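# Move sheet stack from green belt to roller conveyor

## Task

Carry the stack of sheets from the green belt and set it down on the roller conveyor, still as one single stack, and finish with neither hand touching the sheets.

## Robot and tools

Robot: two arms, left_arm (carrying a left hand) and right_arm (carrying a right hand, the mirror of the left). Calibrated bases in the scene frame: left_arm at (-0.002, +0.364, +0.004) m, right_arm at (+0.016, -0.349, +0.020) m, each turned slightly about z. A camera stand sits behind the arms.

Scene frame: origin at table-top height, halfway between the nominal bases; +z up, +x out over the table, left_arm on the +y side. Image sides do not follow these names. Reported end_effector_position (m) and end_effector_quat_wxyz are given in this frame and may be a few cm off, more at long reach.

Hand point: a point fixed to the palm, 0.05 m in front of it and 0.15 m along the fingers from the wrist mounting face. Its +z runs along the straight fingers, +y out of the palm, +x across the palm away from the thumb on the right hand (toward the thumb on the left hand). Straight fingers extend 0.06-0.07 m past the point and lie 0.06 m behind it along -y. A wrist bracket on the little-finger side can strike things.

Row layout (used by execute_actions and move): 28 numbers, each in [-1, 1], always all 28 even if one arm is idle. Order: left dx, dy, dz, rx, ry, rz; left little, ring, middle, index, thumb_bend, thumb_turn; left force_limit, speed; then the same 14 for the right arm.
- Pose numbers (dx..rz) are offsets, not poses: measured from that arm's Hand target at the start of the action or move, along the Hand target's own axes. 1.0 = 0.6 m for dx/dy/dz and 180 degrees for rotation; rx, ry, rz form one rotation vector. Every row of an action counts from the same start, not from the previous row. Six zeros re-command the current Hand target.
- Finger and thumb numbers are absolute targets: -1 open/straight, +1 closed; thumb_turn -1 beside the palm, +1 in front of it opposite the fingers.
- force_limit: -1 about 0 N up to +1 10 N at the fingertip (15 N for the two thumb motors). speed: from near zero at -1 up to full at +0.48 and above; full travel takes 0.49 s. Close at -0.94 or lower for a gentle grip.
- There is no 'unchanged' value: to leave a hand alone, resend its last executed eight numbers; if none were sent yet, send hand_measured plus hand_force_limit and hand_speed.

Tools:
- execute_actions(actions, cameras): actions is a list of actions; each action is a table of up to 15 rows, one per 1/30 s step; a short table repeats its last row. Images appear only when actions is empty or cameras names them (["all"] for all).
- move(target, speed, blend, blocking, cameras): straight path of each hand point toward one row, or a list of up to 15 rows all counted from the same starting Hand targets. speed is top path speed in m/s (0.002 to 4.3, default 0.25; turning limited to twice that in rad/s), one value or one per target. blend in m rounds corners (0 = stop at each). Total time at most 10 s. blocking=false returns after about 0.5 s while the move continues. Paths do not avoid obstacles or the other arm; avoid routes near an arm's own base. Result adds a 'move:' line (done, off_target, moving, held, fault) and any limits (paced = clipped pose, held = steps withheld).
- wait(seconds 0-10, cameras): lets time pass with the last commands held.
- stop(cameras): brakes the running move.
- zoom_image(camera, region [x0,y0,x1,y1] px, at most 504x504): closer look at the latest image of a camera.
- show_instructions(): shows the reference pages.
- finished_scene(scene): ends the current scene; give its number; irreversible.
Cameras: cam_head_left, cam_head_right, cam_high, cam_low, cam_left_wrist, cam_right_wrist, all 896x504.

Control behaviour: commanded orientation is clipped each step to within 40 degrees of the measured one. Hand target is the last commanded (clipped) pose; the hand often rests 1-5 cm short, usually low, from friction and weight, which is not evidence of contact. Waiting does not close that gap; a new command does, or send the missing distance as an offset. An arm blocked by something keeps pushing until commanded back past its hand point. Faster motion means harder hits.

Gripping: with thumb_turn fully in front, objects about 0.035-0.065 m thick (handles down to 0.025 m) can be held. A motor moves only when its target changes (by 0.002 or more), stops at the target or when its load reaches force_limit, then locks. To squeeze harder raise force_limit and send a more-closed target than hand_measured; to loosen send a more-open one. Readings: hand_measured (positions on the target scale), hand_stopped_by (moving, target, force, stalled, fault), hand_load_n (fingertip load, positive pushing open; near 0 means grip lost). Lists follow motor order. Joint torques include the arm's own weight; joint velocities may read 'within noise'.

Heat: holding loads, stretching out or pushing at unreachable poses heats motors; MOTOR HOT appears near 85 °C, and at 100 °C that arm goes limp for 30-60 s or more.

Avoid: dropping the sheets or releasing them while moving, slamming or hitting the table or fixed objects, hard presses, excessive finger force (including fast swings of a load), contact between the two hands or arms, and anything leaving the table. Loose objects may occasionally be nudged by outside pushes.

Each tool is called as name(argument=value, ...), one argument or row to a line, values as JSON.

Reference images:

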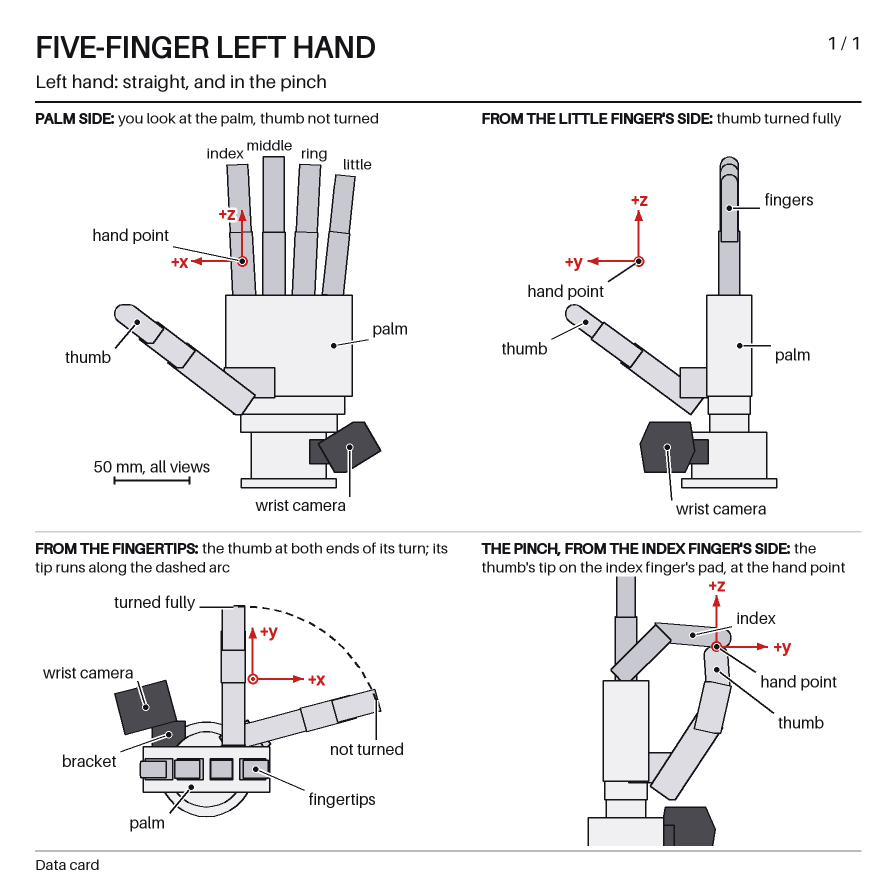

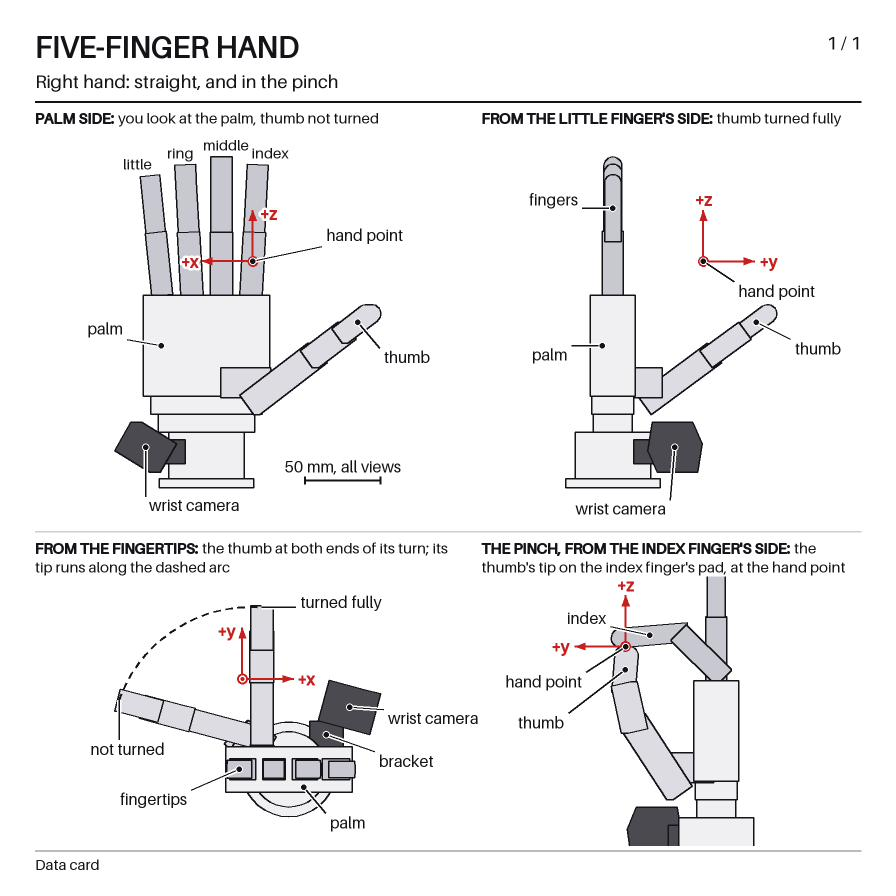

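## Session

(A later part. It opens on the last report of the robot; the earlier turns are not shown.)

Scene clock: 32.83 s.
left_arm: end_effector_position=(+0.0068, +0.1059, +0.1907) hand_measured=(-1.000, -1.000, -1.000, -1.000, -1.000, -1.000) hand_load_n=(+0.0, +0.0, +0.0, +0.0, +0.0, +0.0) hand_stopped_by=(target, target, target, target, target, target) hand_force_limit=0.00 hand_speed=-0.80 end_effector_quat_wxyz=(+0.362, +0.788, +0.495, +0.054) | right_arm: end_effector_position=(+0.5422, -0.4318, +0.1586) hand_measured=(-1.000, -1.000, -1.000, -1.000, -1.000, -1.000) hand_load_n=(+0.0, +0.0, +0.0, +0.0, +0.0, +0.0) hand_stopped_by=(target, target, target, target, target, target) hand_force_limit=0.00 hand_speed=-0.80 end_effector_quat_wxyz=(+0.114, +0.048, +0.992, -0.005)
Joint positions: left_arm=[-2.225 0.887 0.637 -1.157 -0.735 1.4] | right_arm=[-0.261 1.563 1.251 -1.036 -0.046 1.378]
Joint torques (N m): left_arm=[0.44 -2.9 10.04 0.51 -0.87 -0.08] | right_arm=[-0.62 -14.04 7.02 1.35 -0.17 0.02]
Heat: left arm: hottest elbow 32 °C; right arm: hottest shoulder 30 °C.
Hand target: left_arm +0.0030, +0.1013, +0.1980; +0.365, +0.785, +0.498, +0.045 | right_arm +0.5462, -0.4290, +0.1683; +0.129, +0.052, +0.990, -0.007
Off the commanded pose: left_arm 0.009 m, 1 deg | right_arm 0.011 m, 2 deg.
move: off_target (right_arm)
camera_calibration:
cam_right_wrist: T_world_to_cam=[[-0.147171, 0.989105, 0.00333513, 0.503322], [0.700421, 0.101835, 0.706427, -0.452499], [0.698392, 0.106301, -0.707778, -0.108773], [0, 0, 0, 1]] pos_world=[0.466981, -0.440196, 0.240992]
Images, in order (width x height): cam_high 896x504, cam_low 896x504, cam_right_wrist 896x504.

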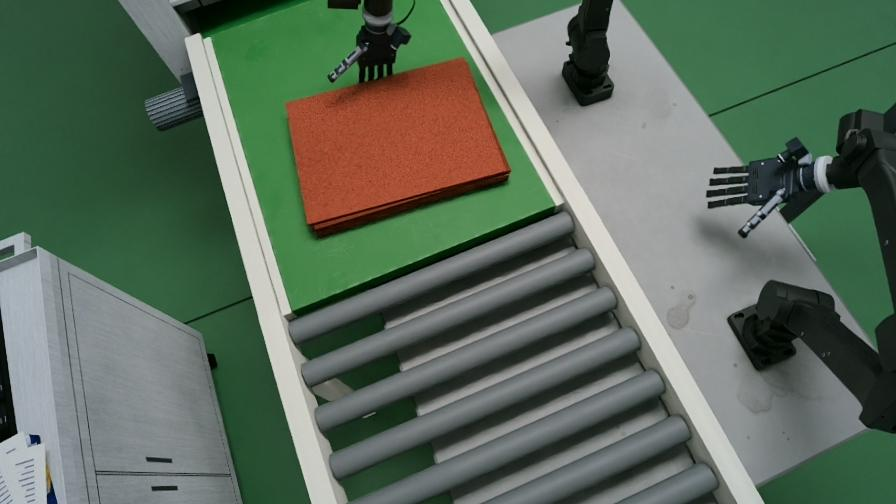

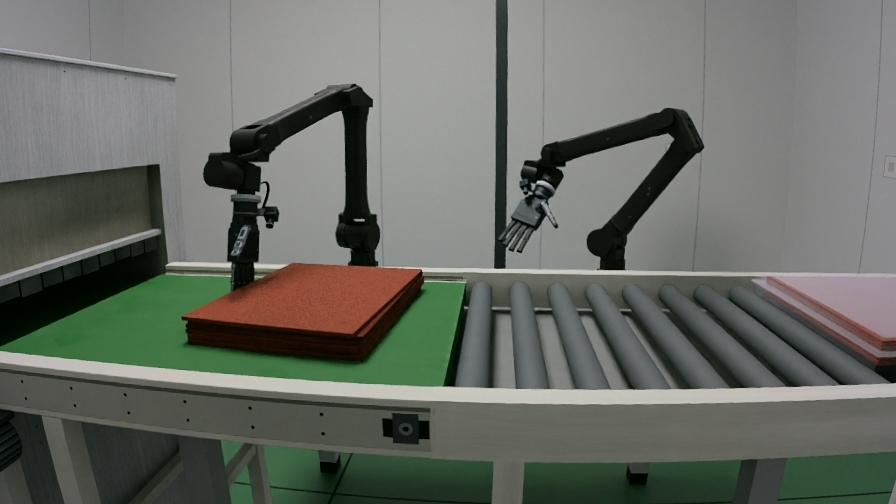

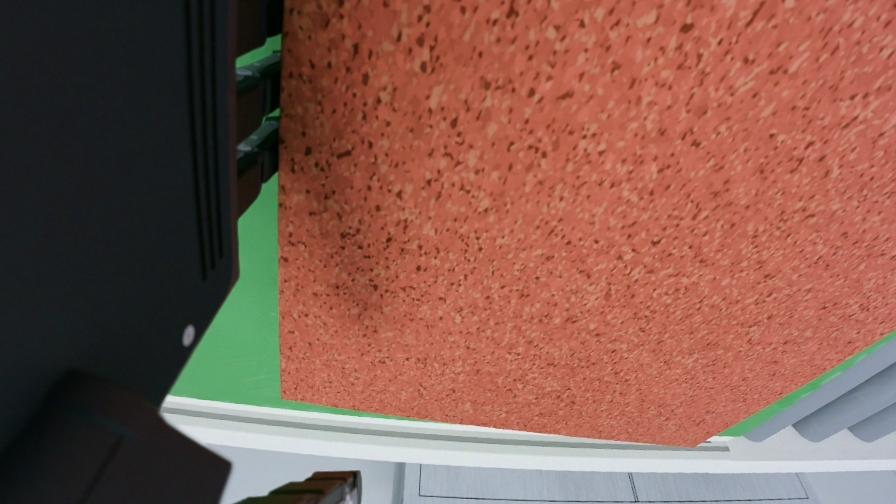

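move(
  target=[
    [0,0,0,0,0,0,-1,-1,-1,-1,-1,-1,0,-0.8, 0.019,0.1658,0.0035,0,0,0,-1,-1,-1,-1,-1,-1,0,-0.8],
  ],
  speed=0.08,
  cameras=["cam_high","cam_low","cam_right_wrist"],
)

zoom_image(
  camera="cam_high",
  region=[280, 30, 580, 270],
)

zoom_image(
  camera="cam_low",
  region=[170, 230, 500, 400],
)

Scene clock: 35.77 s.
left_arm: end_effector_position=(+0.0068, +0.1059, +0.1907) hand_measured=(-1.000, -1.000, -1.000, -1.000, -1.000, -1.000) hand_load_n=(+0.0, +0.0, +0.0, +0.0, +0.0, +0.0) hand_stopped_by=(target, target, target, target, target, target) hand_force_limit=0.00 hand_speed=-0.80 end_effector_quat_wxyz=(+0.362, +0.788, +0.495, +0.054) | right_arm: end_effector_position=(+0.5437, -0.3517, +0.1565) hand_measured=(-1.000, -1.000, -1.000, -1.000, -1.000, -1.000) hand_load_n=(+0.0, +0.5, +0.0, +0.0, +0.0, +0.0) hand_stopped_by=(target, target, target, target, target, target) hand_force_limit=0.00 hand_speed=-0.80 end_effector_quat_wxyz=(+0.117, +0.062, +0.991, -0.023)
Joint positions: left_arm=[-2.225 0.887 0.637 -1.157 -0.735 1.4] | right_arm=[-0.071 1.514 1.192 -1.012 0.035 1.587]
Joint torques (N m): left_arm=[-0.21 -2.67 9.94 0.62 -0.91 -0.07] | right_arm=[1.2 -12.57 6.86 0.84 -1.29 0.03]
Heat: left arm: hottest elbow 32 °C; right arm: hottest shoulder 30 °C.
Hand target: left_arm +0.0030, +0.1013, +0.1980; +0.365, +0.785, +0.498, +0.045 | right_arm +0.5461, -0.3288, +0.1633; +0.129, +0.052, +0.990, -0.007
Off the commanded pose: left_arm 0.009 m, 1 deg | right_arm 0.024 m, 3 deg.
move: off_target (right_arm)
camera_calibration:
cam_right_wrist: T_world_to_cam=[[-0.115334, 0.992876, -0.0299161, 0.413515], [0.699658, 0.102578, 0.707076, -0.459669], [0.705108, 0.0606186, -0.706504, -0.13979], [0, 0, 0, 1]] pos_world=[0.46787, -0.354943, 0.238629]
Images, in order (width x height): cam_high 896x504, cam_low 896x504, cam_right_wrist 896x504.

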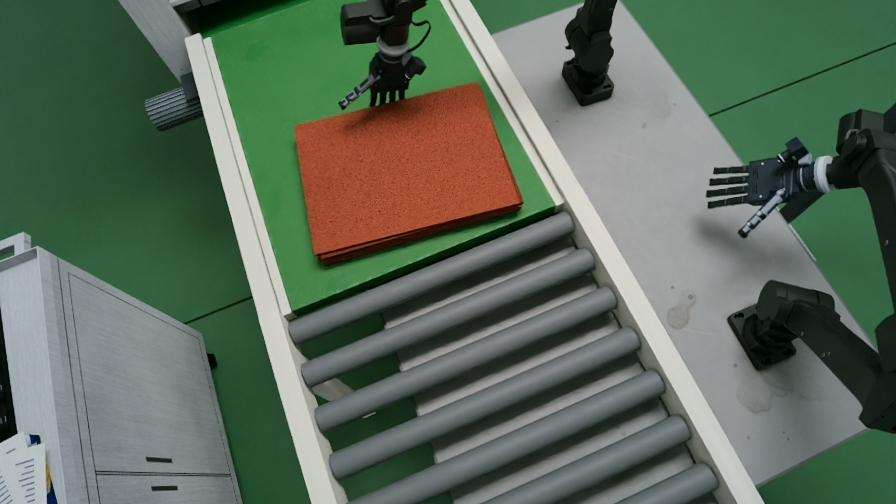

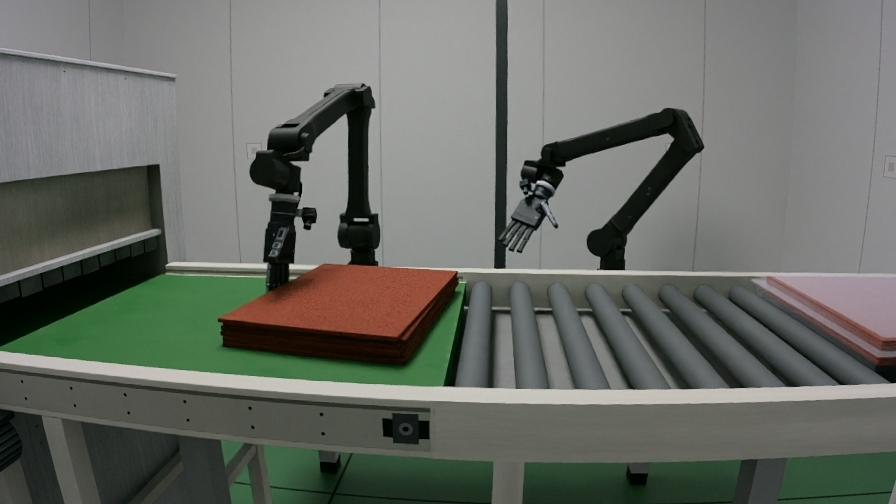

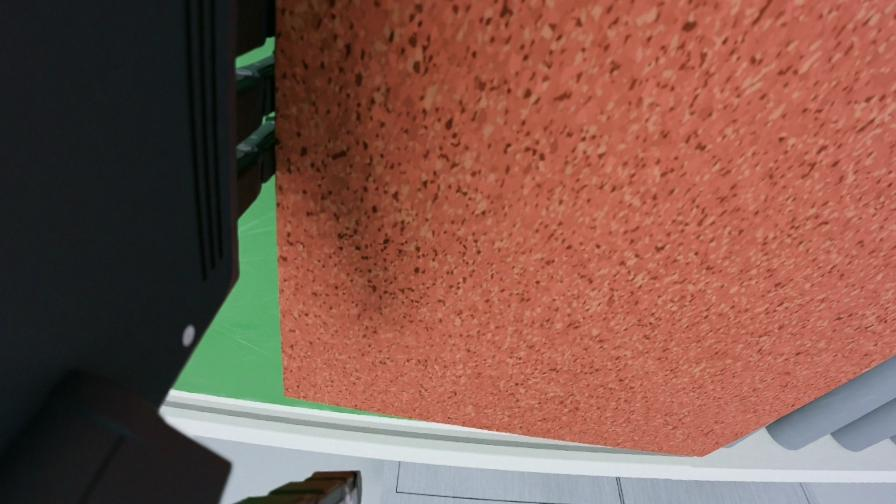

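Scaled by 1.680 from the camera's 896x504 image, which has a finer 1280x720 frame.

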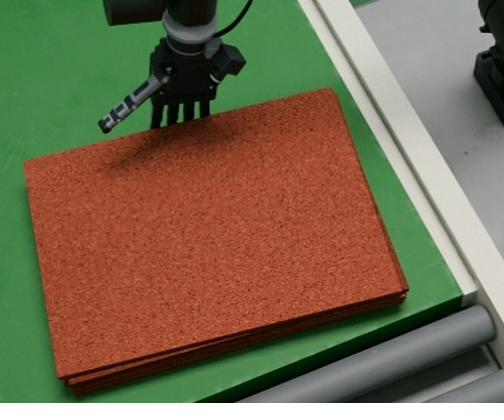

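Scaled by 1.527 from the camera's 896x504 image, which has a finer 1280x720 frame.

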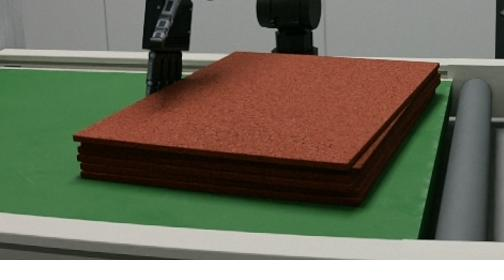

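move(
  target=[
    [0,0,0,0,0,0,-1,-1,-1,-1,-1,-1,0,-0.8, 0.033,0.2313,-0.0037,-0.0058,0,-0.0215,-1,-1,-1,-1,-1,-1,0,-0.8],
  ],
  speed=0.1,
  cameras=["cam_high","cam_low","cam_right_wrist"],
)

zoom_image(
  camera="cam_low",
  region=[200, 230, 600, 430],
)

Scene clock: 39.97 s.
left_arm: end_effector_position=(+0.0068, +0.1059, +0.1907) hand_measured=(-1.000, -1.000, -1.000, -1.000, -1.000, -1.000) hand_load_n=(+0.0, +0.0, +0.0, +0.0, +0.0, +0.0) hand_stopped_by=(target, target, target, target, target, target) hand_force_limit=0.00 hand_speed=-0.80 end_effector_quat_wxyz=(+0.362, +0.788, +0.495, +0.054) | right_arm: end_effector_position=(+0.5346, -0.2121, +0.1565) hand_measured=(-1.000, -1.000, -1.000, -1.000, -1.000, -1.000) hand_load_n=(+0.0, +0.0, +0.5, +0.5, +0.0, +0.0) hand_stopped_by=(target, target, target, target, target, target) hand_force_limit=0.00 hand_speed=-0.80 end_effector_quat_wxyz=(+0.124, +0.032, +0.992, -0.018)
Joint positions: left_arm=[-2.225 0.887 0.637 -1.157 -0.735 1.4] | right_arm=[0.231 1.51 1.184 -1.011 0.09 1.822]
Joint torques (N m): left_arm=[0.79 -2.78 9.8 0.47 -0.84 -0.01] | right_arm=[1.9 -10.23 9.02 1.11 -1.04 -0.09]
Heat: left arm: hottest elbow 33 °C; right arm: hottest shoulder 30 °C.
Hand target: left_arm +0.0030, +0.1013, +0.1980; +0.365, +0.785, +0.498, +0.045 | right_arm +0.5410, -0.1888, +0.1604; +0.130, +0.017, +0.991, -0.002
Off the commanded pose: left_arm 0.009 m, 1 deg | right_arm 0.024 m, 3 deg.
move: off_target (right_arm)
camera_calibration:
cam_right_wrist: T_world_to_cam=[[-0.175845, 0.983972, -0.0296281, 0.304231], [0.683276, 0.143663, 0.715888, -0.451543], [0.70867, 0.105641, -0.697587, -0.135476], [0, 0, 0, 1]] pos_world=[0.458033, -0.220173, 0.237761]
Images, in order (width x height): cam_high 896x504, cam_low 896x504, cam_right_wrist 896x504.

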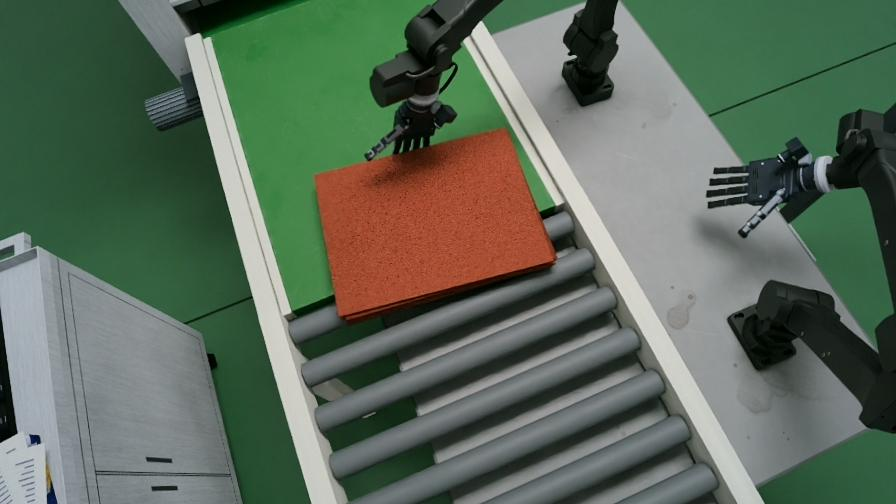

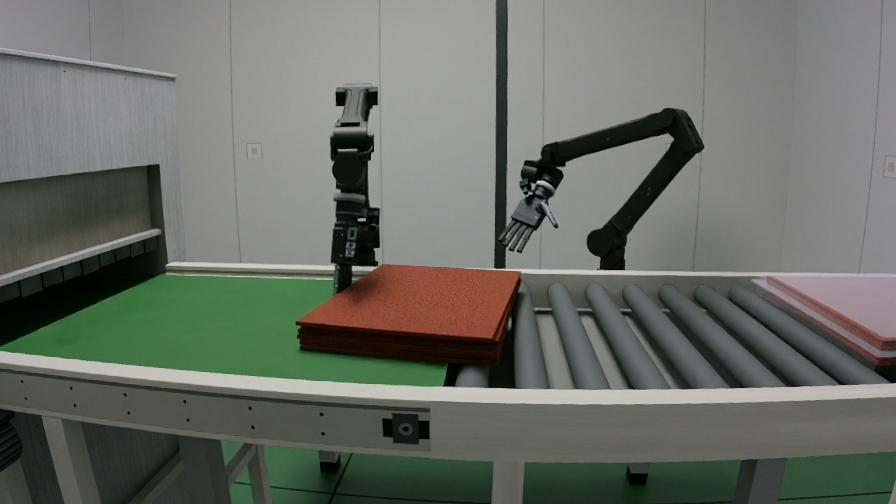

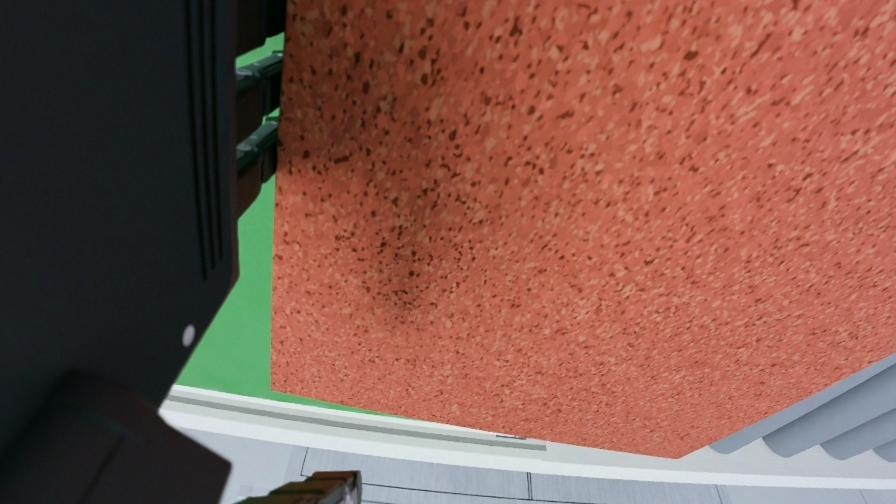

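Scaled by 1.260 from the camera's 896x504 image, which has a finer 1280x720 frame.

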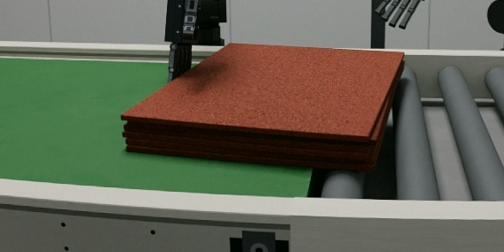

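move(
  target=[
    [0,0,0,0,0,0,-1,-1,-1,-1,-1,-1,0,-0.8, 0.0072,0.2165,-0.0018,-0.0072,0,-0.0268,-1,-1,-1,-1,-1,-1,0,-0.8],
  ],
  speed=0.1,
  cameras=["cam_high","cam_low","cam_right_wrist"],
)

zoom_image(
  camera="cam_low",
  region=[250, 230, 650, 430],
)

Scene clock: 43.43 s.
left_arm: end_effector_position=(+0.0068, +0.1059, +0.1907) hand_measured=(-1.000, -1.000, -1.000, -1.000, -1.000, -1.000) hand_load_n=(+0.0, +0.0, +0.0, +0.0, +0.0, +0.0) hand_stopped_by=(target, target, target, target, target, target) hand_force_limit=0.00 hand_speed=-0.80 end_effector_quat_wxyz=(+0.362, +0.788, +0.495, +0.054) | right_arm: end_effector_position=(+0.5349, -0.0851, +0.1536) hand_measured=(-1.000, -1.000, -1.000, -1.000, -1.000, -1.000) hand_load_n=(+0.0, +0.0, +0.0, +0.5, -0.5, +0.0) hand_stopped_by=(target, target, target, target, target, target) hand_force_limit=0.00 hand_speed=-0.80 end_effector_quat_wxyz=(+0.129, -0.013, +0.991, -0.013)
Joint positions: left_arm=[-2.225 0.887 0.637 -1.157 -0.735 1.4] | right_arm=[0.474 1.617 1.301 -1.029 0.129 1.971]
Joint torques (N m): left_arm=[0.38 -2.61 9.83 0.43 -0.88 -0.01] | right_arm=[2.2 -10.87 10.77 0.13 -1.11 -0.06]
Heat: left arm: hottest elbow 33 °C; right arm: hottest shoulder 30 °C.
Hand target: left_arm +0.0030, +0.1013, +0.1980; +0.365, +0.785, +0.498, +0.045 | right_arm +0.5411, -0.0588, +0.1606; +0.130, -0.026, +0.991, +0.004
Off the commanded pose: left_arm 0.009 m, 1 deg | right_arm 0.028 m, 2 deg.
move: off_target (right_arm)
camera_calibration:
cam_right_wrist: T_world_to_cam=[[-0.262623, 0.964331, -0.0330919, 0.224577], [0.661323, 0.204865, 0.721583, -0.451856], [0.702624, 0.16762, -0.691536, -0.143588], [0, 0, 0, 1]] pos_world=[0.45869, -0.099929, 0.234187]
Images, in order (width x height): cam_high 896x504, cam_low 896x504, cam_right_wrist 896x504.

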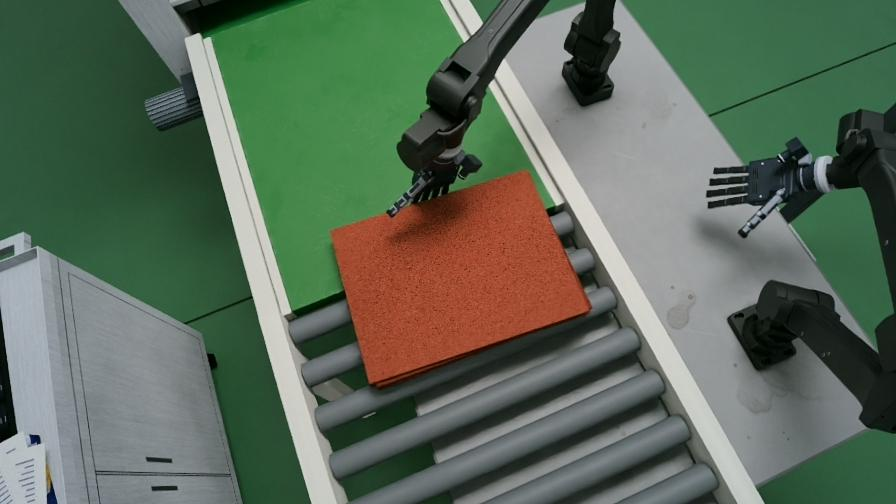

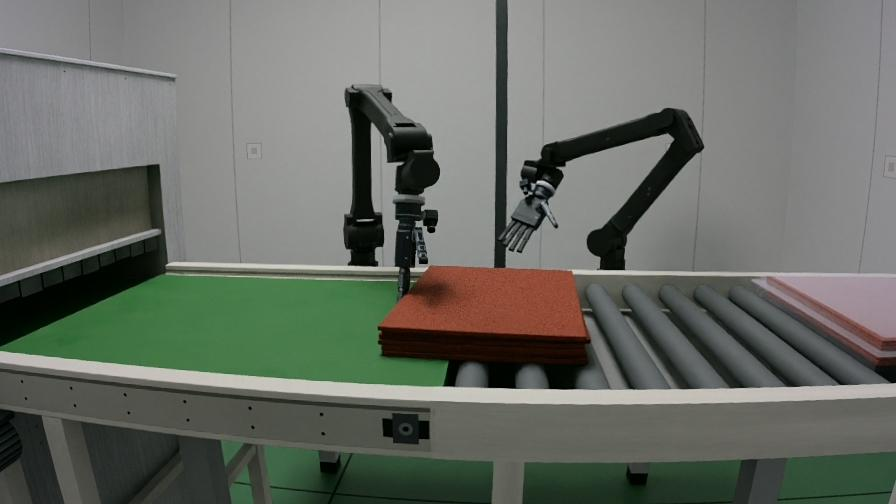

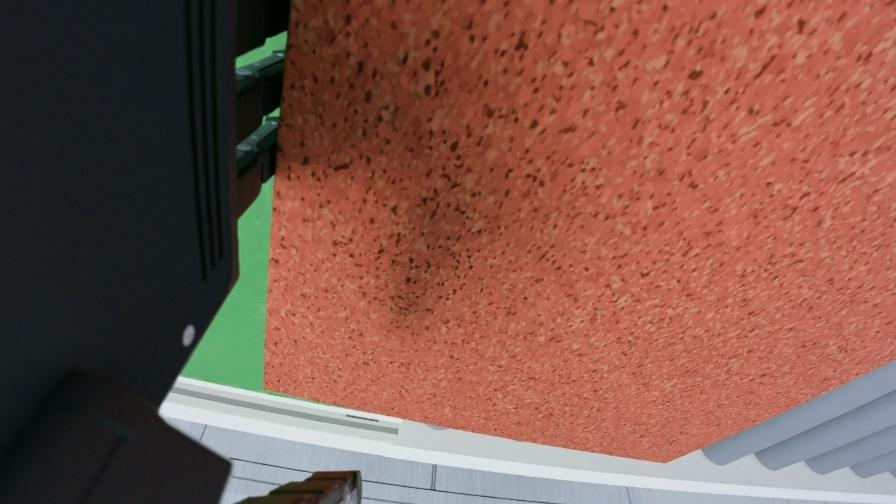

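Scaled by 1.260 from the camera's 896x504 image, which has a finer 1280x720 frame.

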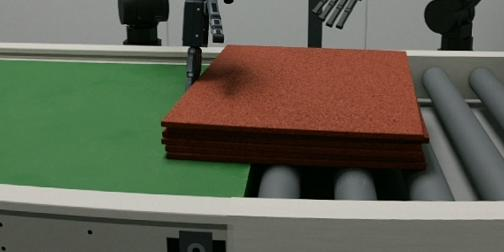

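move(
  target=[
    [0,0,0,0,0,0,-1,-1,-1,-1,-1,-1,0,-0.8, -0.0135,0.233,-0.003,-0.0072,0,-0.0268,-1,-1,-1,-1,-1,-1,0,-0.8],
  ],
  speed=0.08,
  cameras=["cam_high","cam_low","cam_right_wrist"],
)

zoom_image(
  camera="cam_low",
  region=[350, 230, 750, 430],
)

zoom_image(
  camera="cam_high",
  region=[260, 150, 680, 470],
)

Scene clock: 46.87 s.
left_arm: end_effector_position=(+0.0068, +0.1059, +0.1907) hand_measured=(-1.000, -1.000, -1.000, -1.000, -1.000, -1.000) hand_load_n=(+0.0, +0.0, +0.0, +0.0, +0.0, +0.0) hand_stopped_by=(target, target, target, target, target, target) hand_force_limit=0.00 hand_speed=-0.80 end_effector_quat_wxyz=(+0.362, +0.788, +0.495, +0.054) | right_arm: end_effector_position=(+0.5294, +0.0705, +0.1528) hand_measured=(-1.000, -1.000, -1.000, -1.000, -1.000, -1.000) hand_load_n=(+0.0, +0.0, +0.0, +0.0, +0.0, +0.0) hand_stopped_by=(target, target, target, target, target, target) hand_force_limit=0.00 hand_speed=-0.80 end_effector_quat_wxyz=(+0.122, -0.076, +0.990, +0.003)
Joint positions: left_arm=[-2.225 0.887 0.637 -1.157 -0.735 1.4] | right_arm=[0.701 1.822 1.574 -1.115 0.132 2.072]
Joint torques (N m): left_arm=[0.26 -2.9 9.92 0.64 -0.91 0.06] | right_arm=[-0.79 -14.62 11.17 0.17 -0.13 0.06]
Heat: left arm: hottest elbow 34 °C; right arm: hottest shoulder 30 °C.
Hand target: left_arm +0.0030, +0.1013, +0.1980; +0.365, +0.785, +0.498, +0.045 | right_arm +0.5410, +0.0811, +0.1643; +0.129, -0.069, +0.989, +0.009
Off the commanded pose: left_arm 0.009 m, 1 deg | right_arm 0.020 m, 1 deg.
move: off_target (right_arm)
camera_calibration:
cam_right_wrist: T_world_to_cam=[[-0.385237, 0.922686, -0.0155525, 0.138207], [0.640422, 0.279445, 0.715381, -0.472726], [0.664418, 0.265631, -0.698562, -0.152004], [0, 0, 0, 1]] pos_world=[0.456981, 0.0449569, 0.234144]
Images, in order (width x height): cam_high 896x504, cam_low 896x504, cam_right_wrist 896x504.

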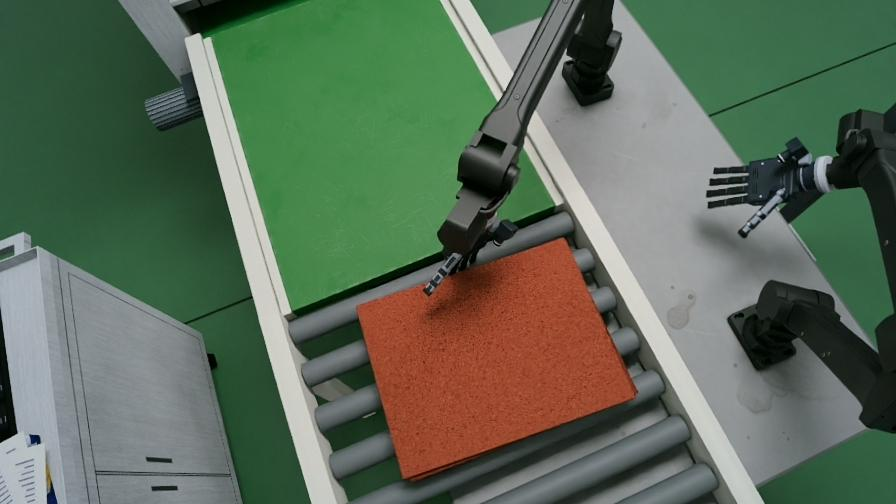

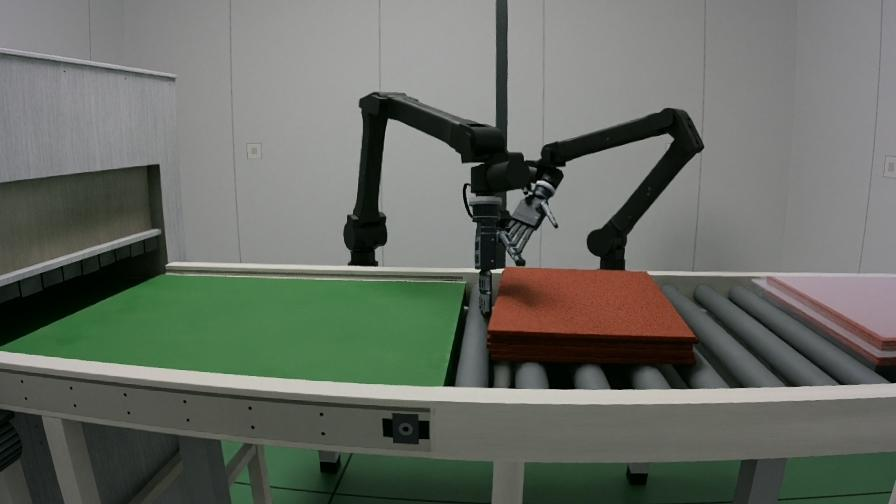

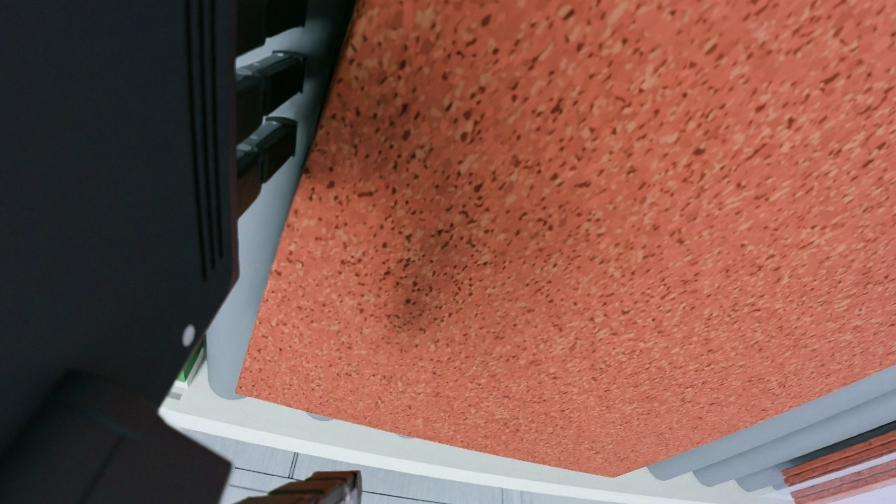

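Scaled by 1.260 from the camera's 896x504 image, which has a finer 1280x720 frame.

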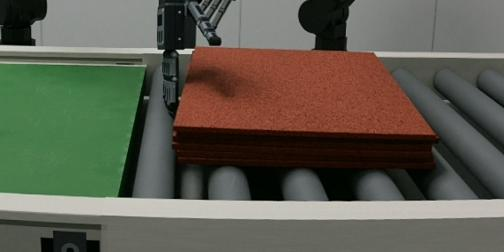

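Scaled by 1.200 from the camera's 896x504 image, which has a finer 1280x720 frame.

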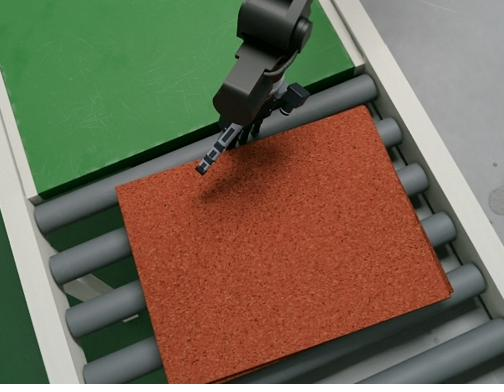

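move(
  target=[
    [0,0,0,0,0,0,-1,-1,-1,-1,-1,-1,0,-0.8, 0.0367,-0.0937,-0.0442,0,0,0,-1,-1,-1,-1,-1,-1,0,-0.8],
    [0,0,0,0,0,0,-1,-1,-1,-1,-1,-1,0,-0.8, 0.0835,-0.1079,-0.4012,0,0,0,-1,-1,-1,-1,-1,-1,0,-0.8],
  ],
  speed=0.2,
  blend=0.02,
  cameras=["cam_high","cam_low","cam_head_left"],
)

zoom_image(
  camera="cam_low",
  region=[350, 230, 750, 430],
)

Scene clock: 50.60 s.
left_arm: end_effector_position=(+0.0068, +0.1059, +0.1907) hand_measured=(-1.000, -1.000, -1.000, -1.000, -1.000, -1.000) hand_load_n=(+0.0, +0.0, +0.0, +0.0, +0.0, +0.5) hand_stopped_by=(target, target, target, target, target, target) hand_force_limit=0.00 hand_speed=-0.80 end_effector_quat_wxyz=(+0.362, +0.788, +0.495, +0.054) | right_arm: end_effector_position=(+0.4359, -0.0049, +0.3589) hand_measured=(-1.000, -1.000, -1.000, -1.000, -1.000, -1.000) hand_load_n=(+0.0, +0.0, +0.0, +0.0, +0.0, +0.0) hand_stopped_by=(target, target, target, target, target, target) hand_force_limit=0.00 hand_speed=-0.80 end_effector_quat_wxyz=(+0.111, -0.076, +0.991, -0.002)
Joint positions: left_arm=[-2.225 0.887 0.637 -1.157 -0.735 1.4] | right_arm=[0.696 1.506 1.723 -1.603 0.126 2.07]
Joint torques (N m): left_arm=[0.44 -2.14 9.96 0.69 -0.92 0.01] | right_arm=[-0.15 -11.58 11.85 0.09 0.12 0.1]
Heat: left arm: hottest elbow 34 °C; right arm: hottest shoulder 30 °C.
Hand target: left_arm +0.0030, +0.1013, +0.1980; +0.365, +0.785, +0.498, +0.045 | right_arm +0.4408, +0.0015, +0.3841; +0.129, -0.069, +0.989, +0.009
Off the commanded pose: left_arm 0.009 m, 1 deg | right_arm 0.026 m, 3 deg.
move: off_target (right_arm)
Images, in order (width x height): cam_head_left 896x504, cam_high 896x504, cam_low 896x504.

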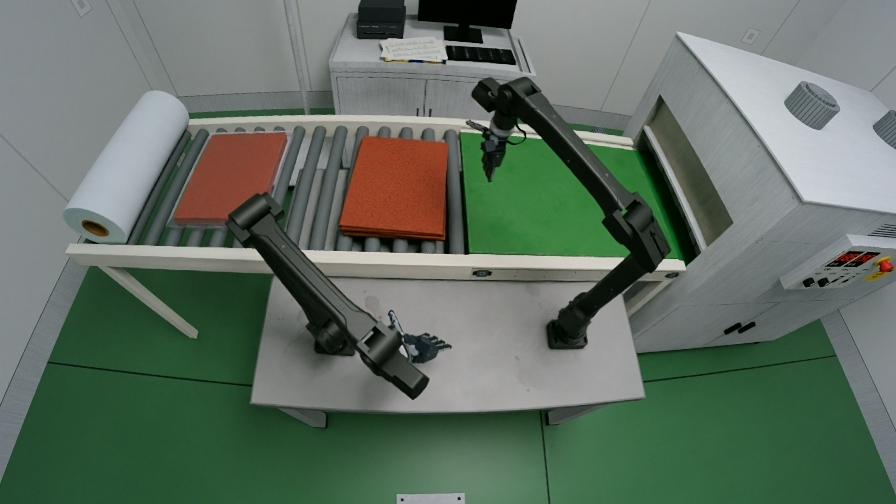

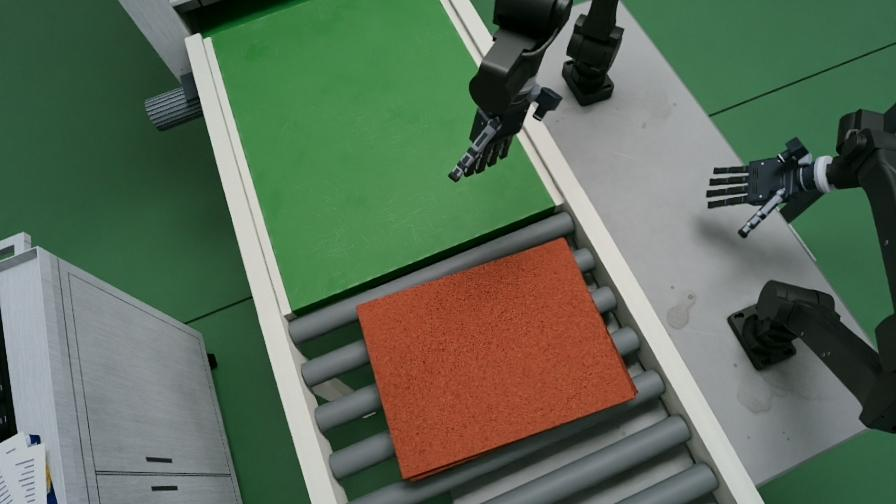

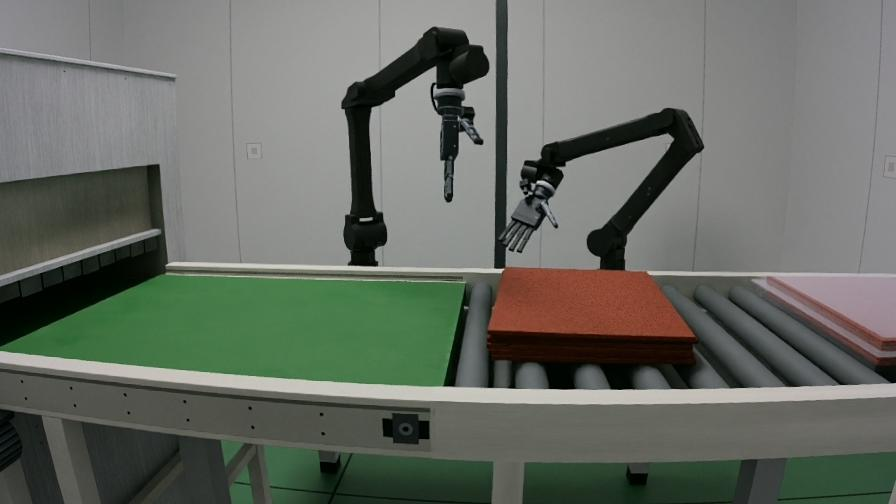

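Scaled by 1.260 from the camera's 896x504 image, which has a finer 1280x720 frame.

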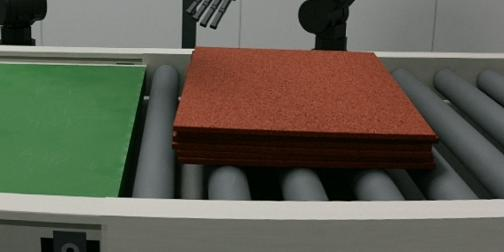

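finished_scene(
  scene=1,
)

The scene is finished: the task was done.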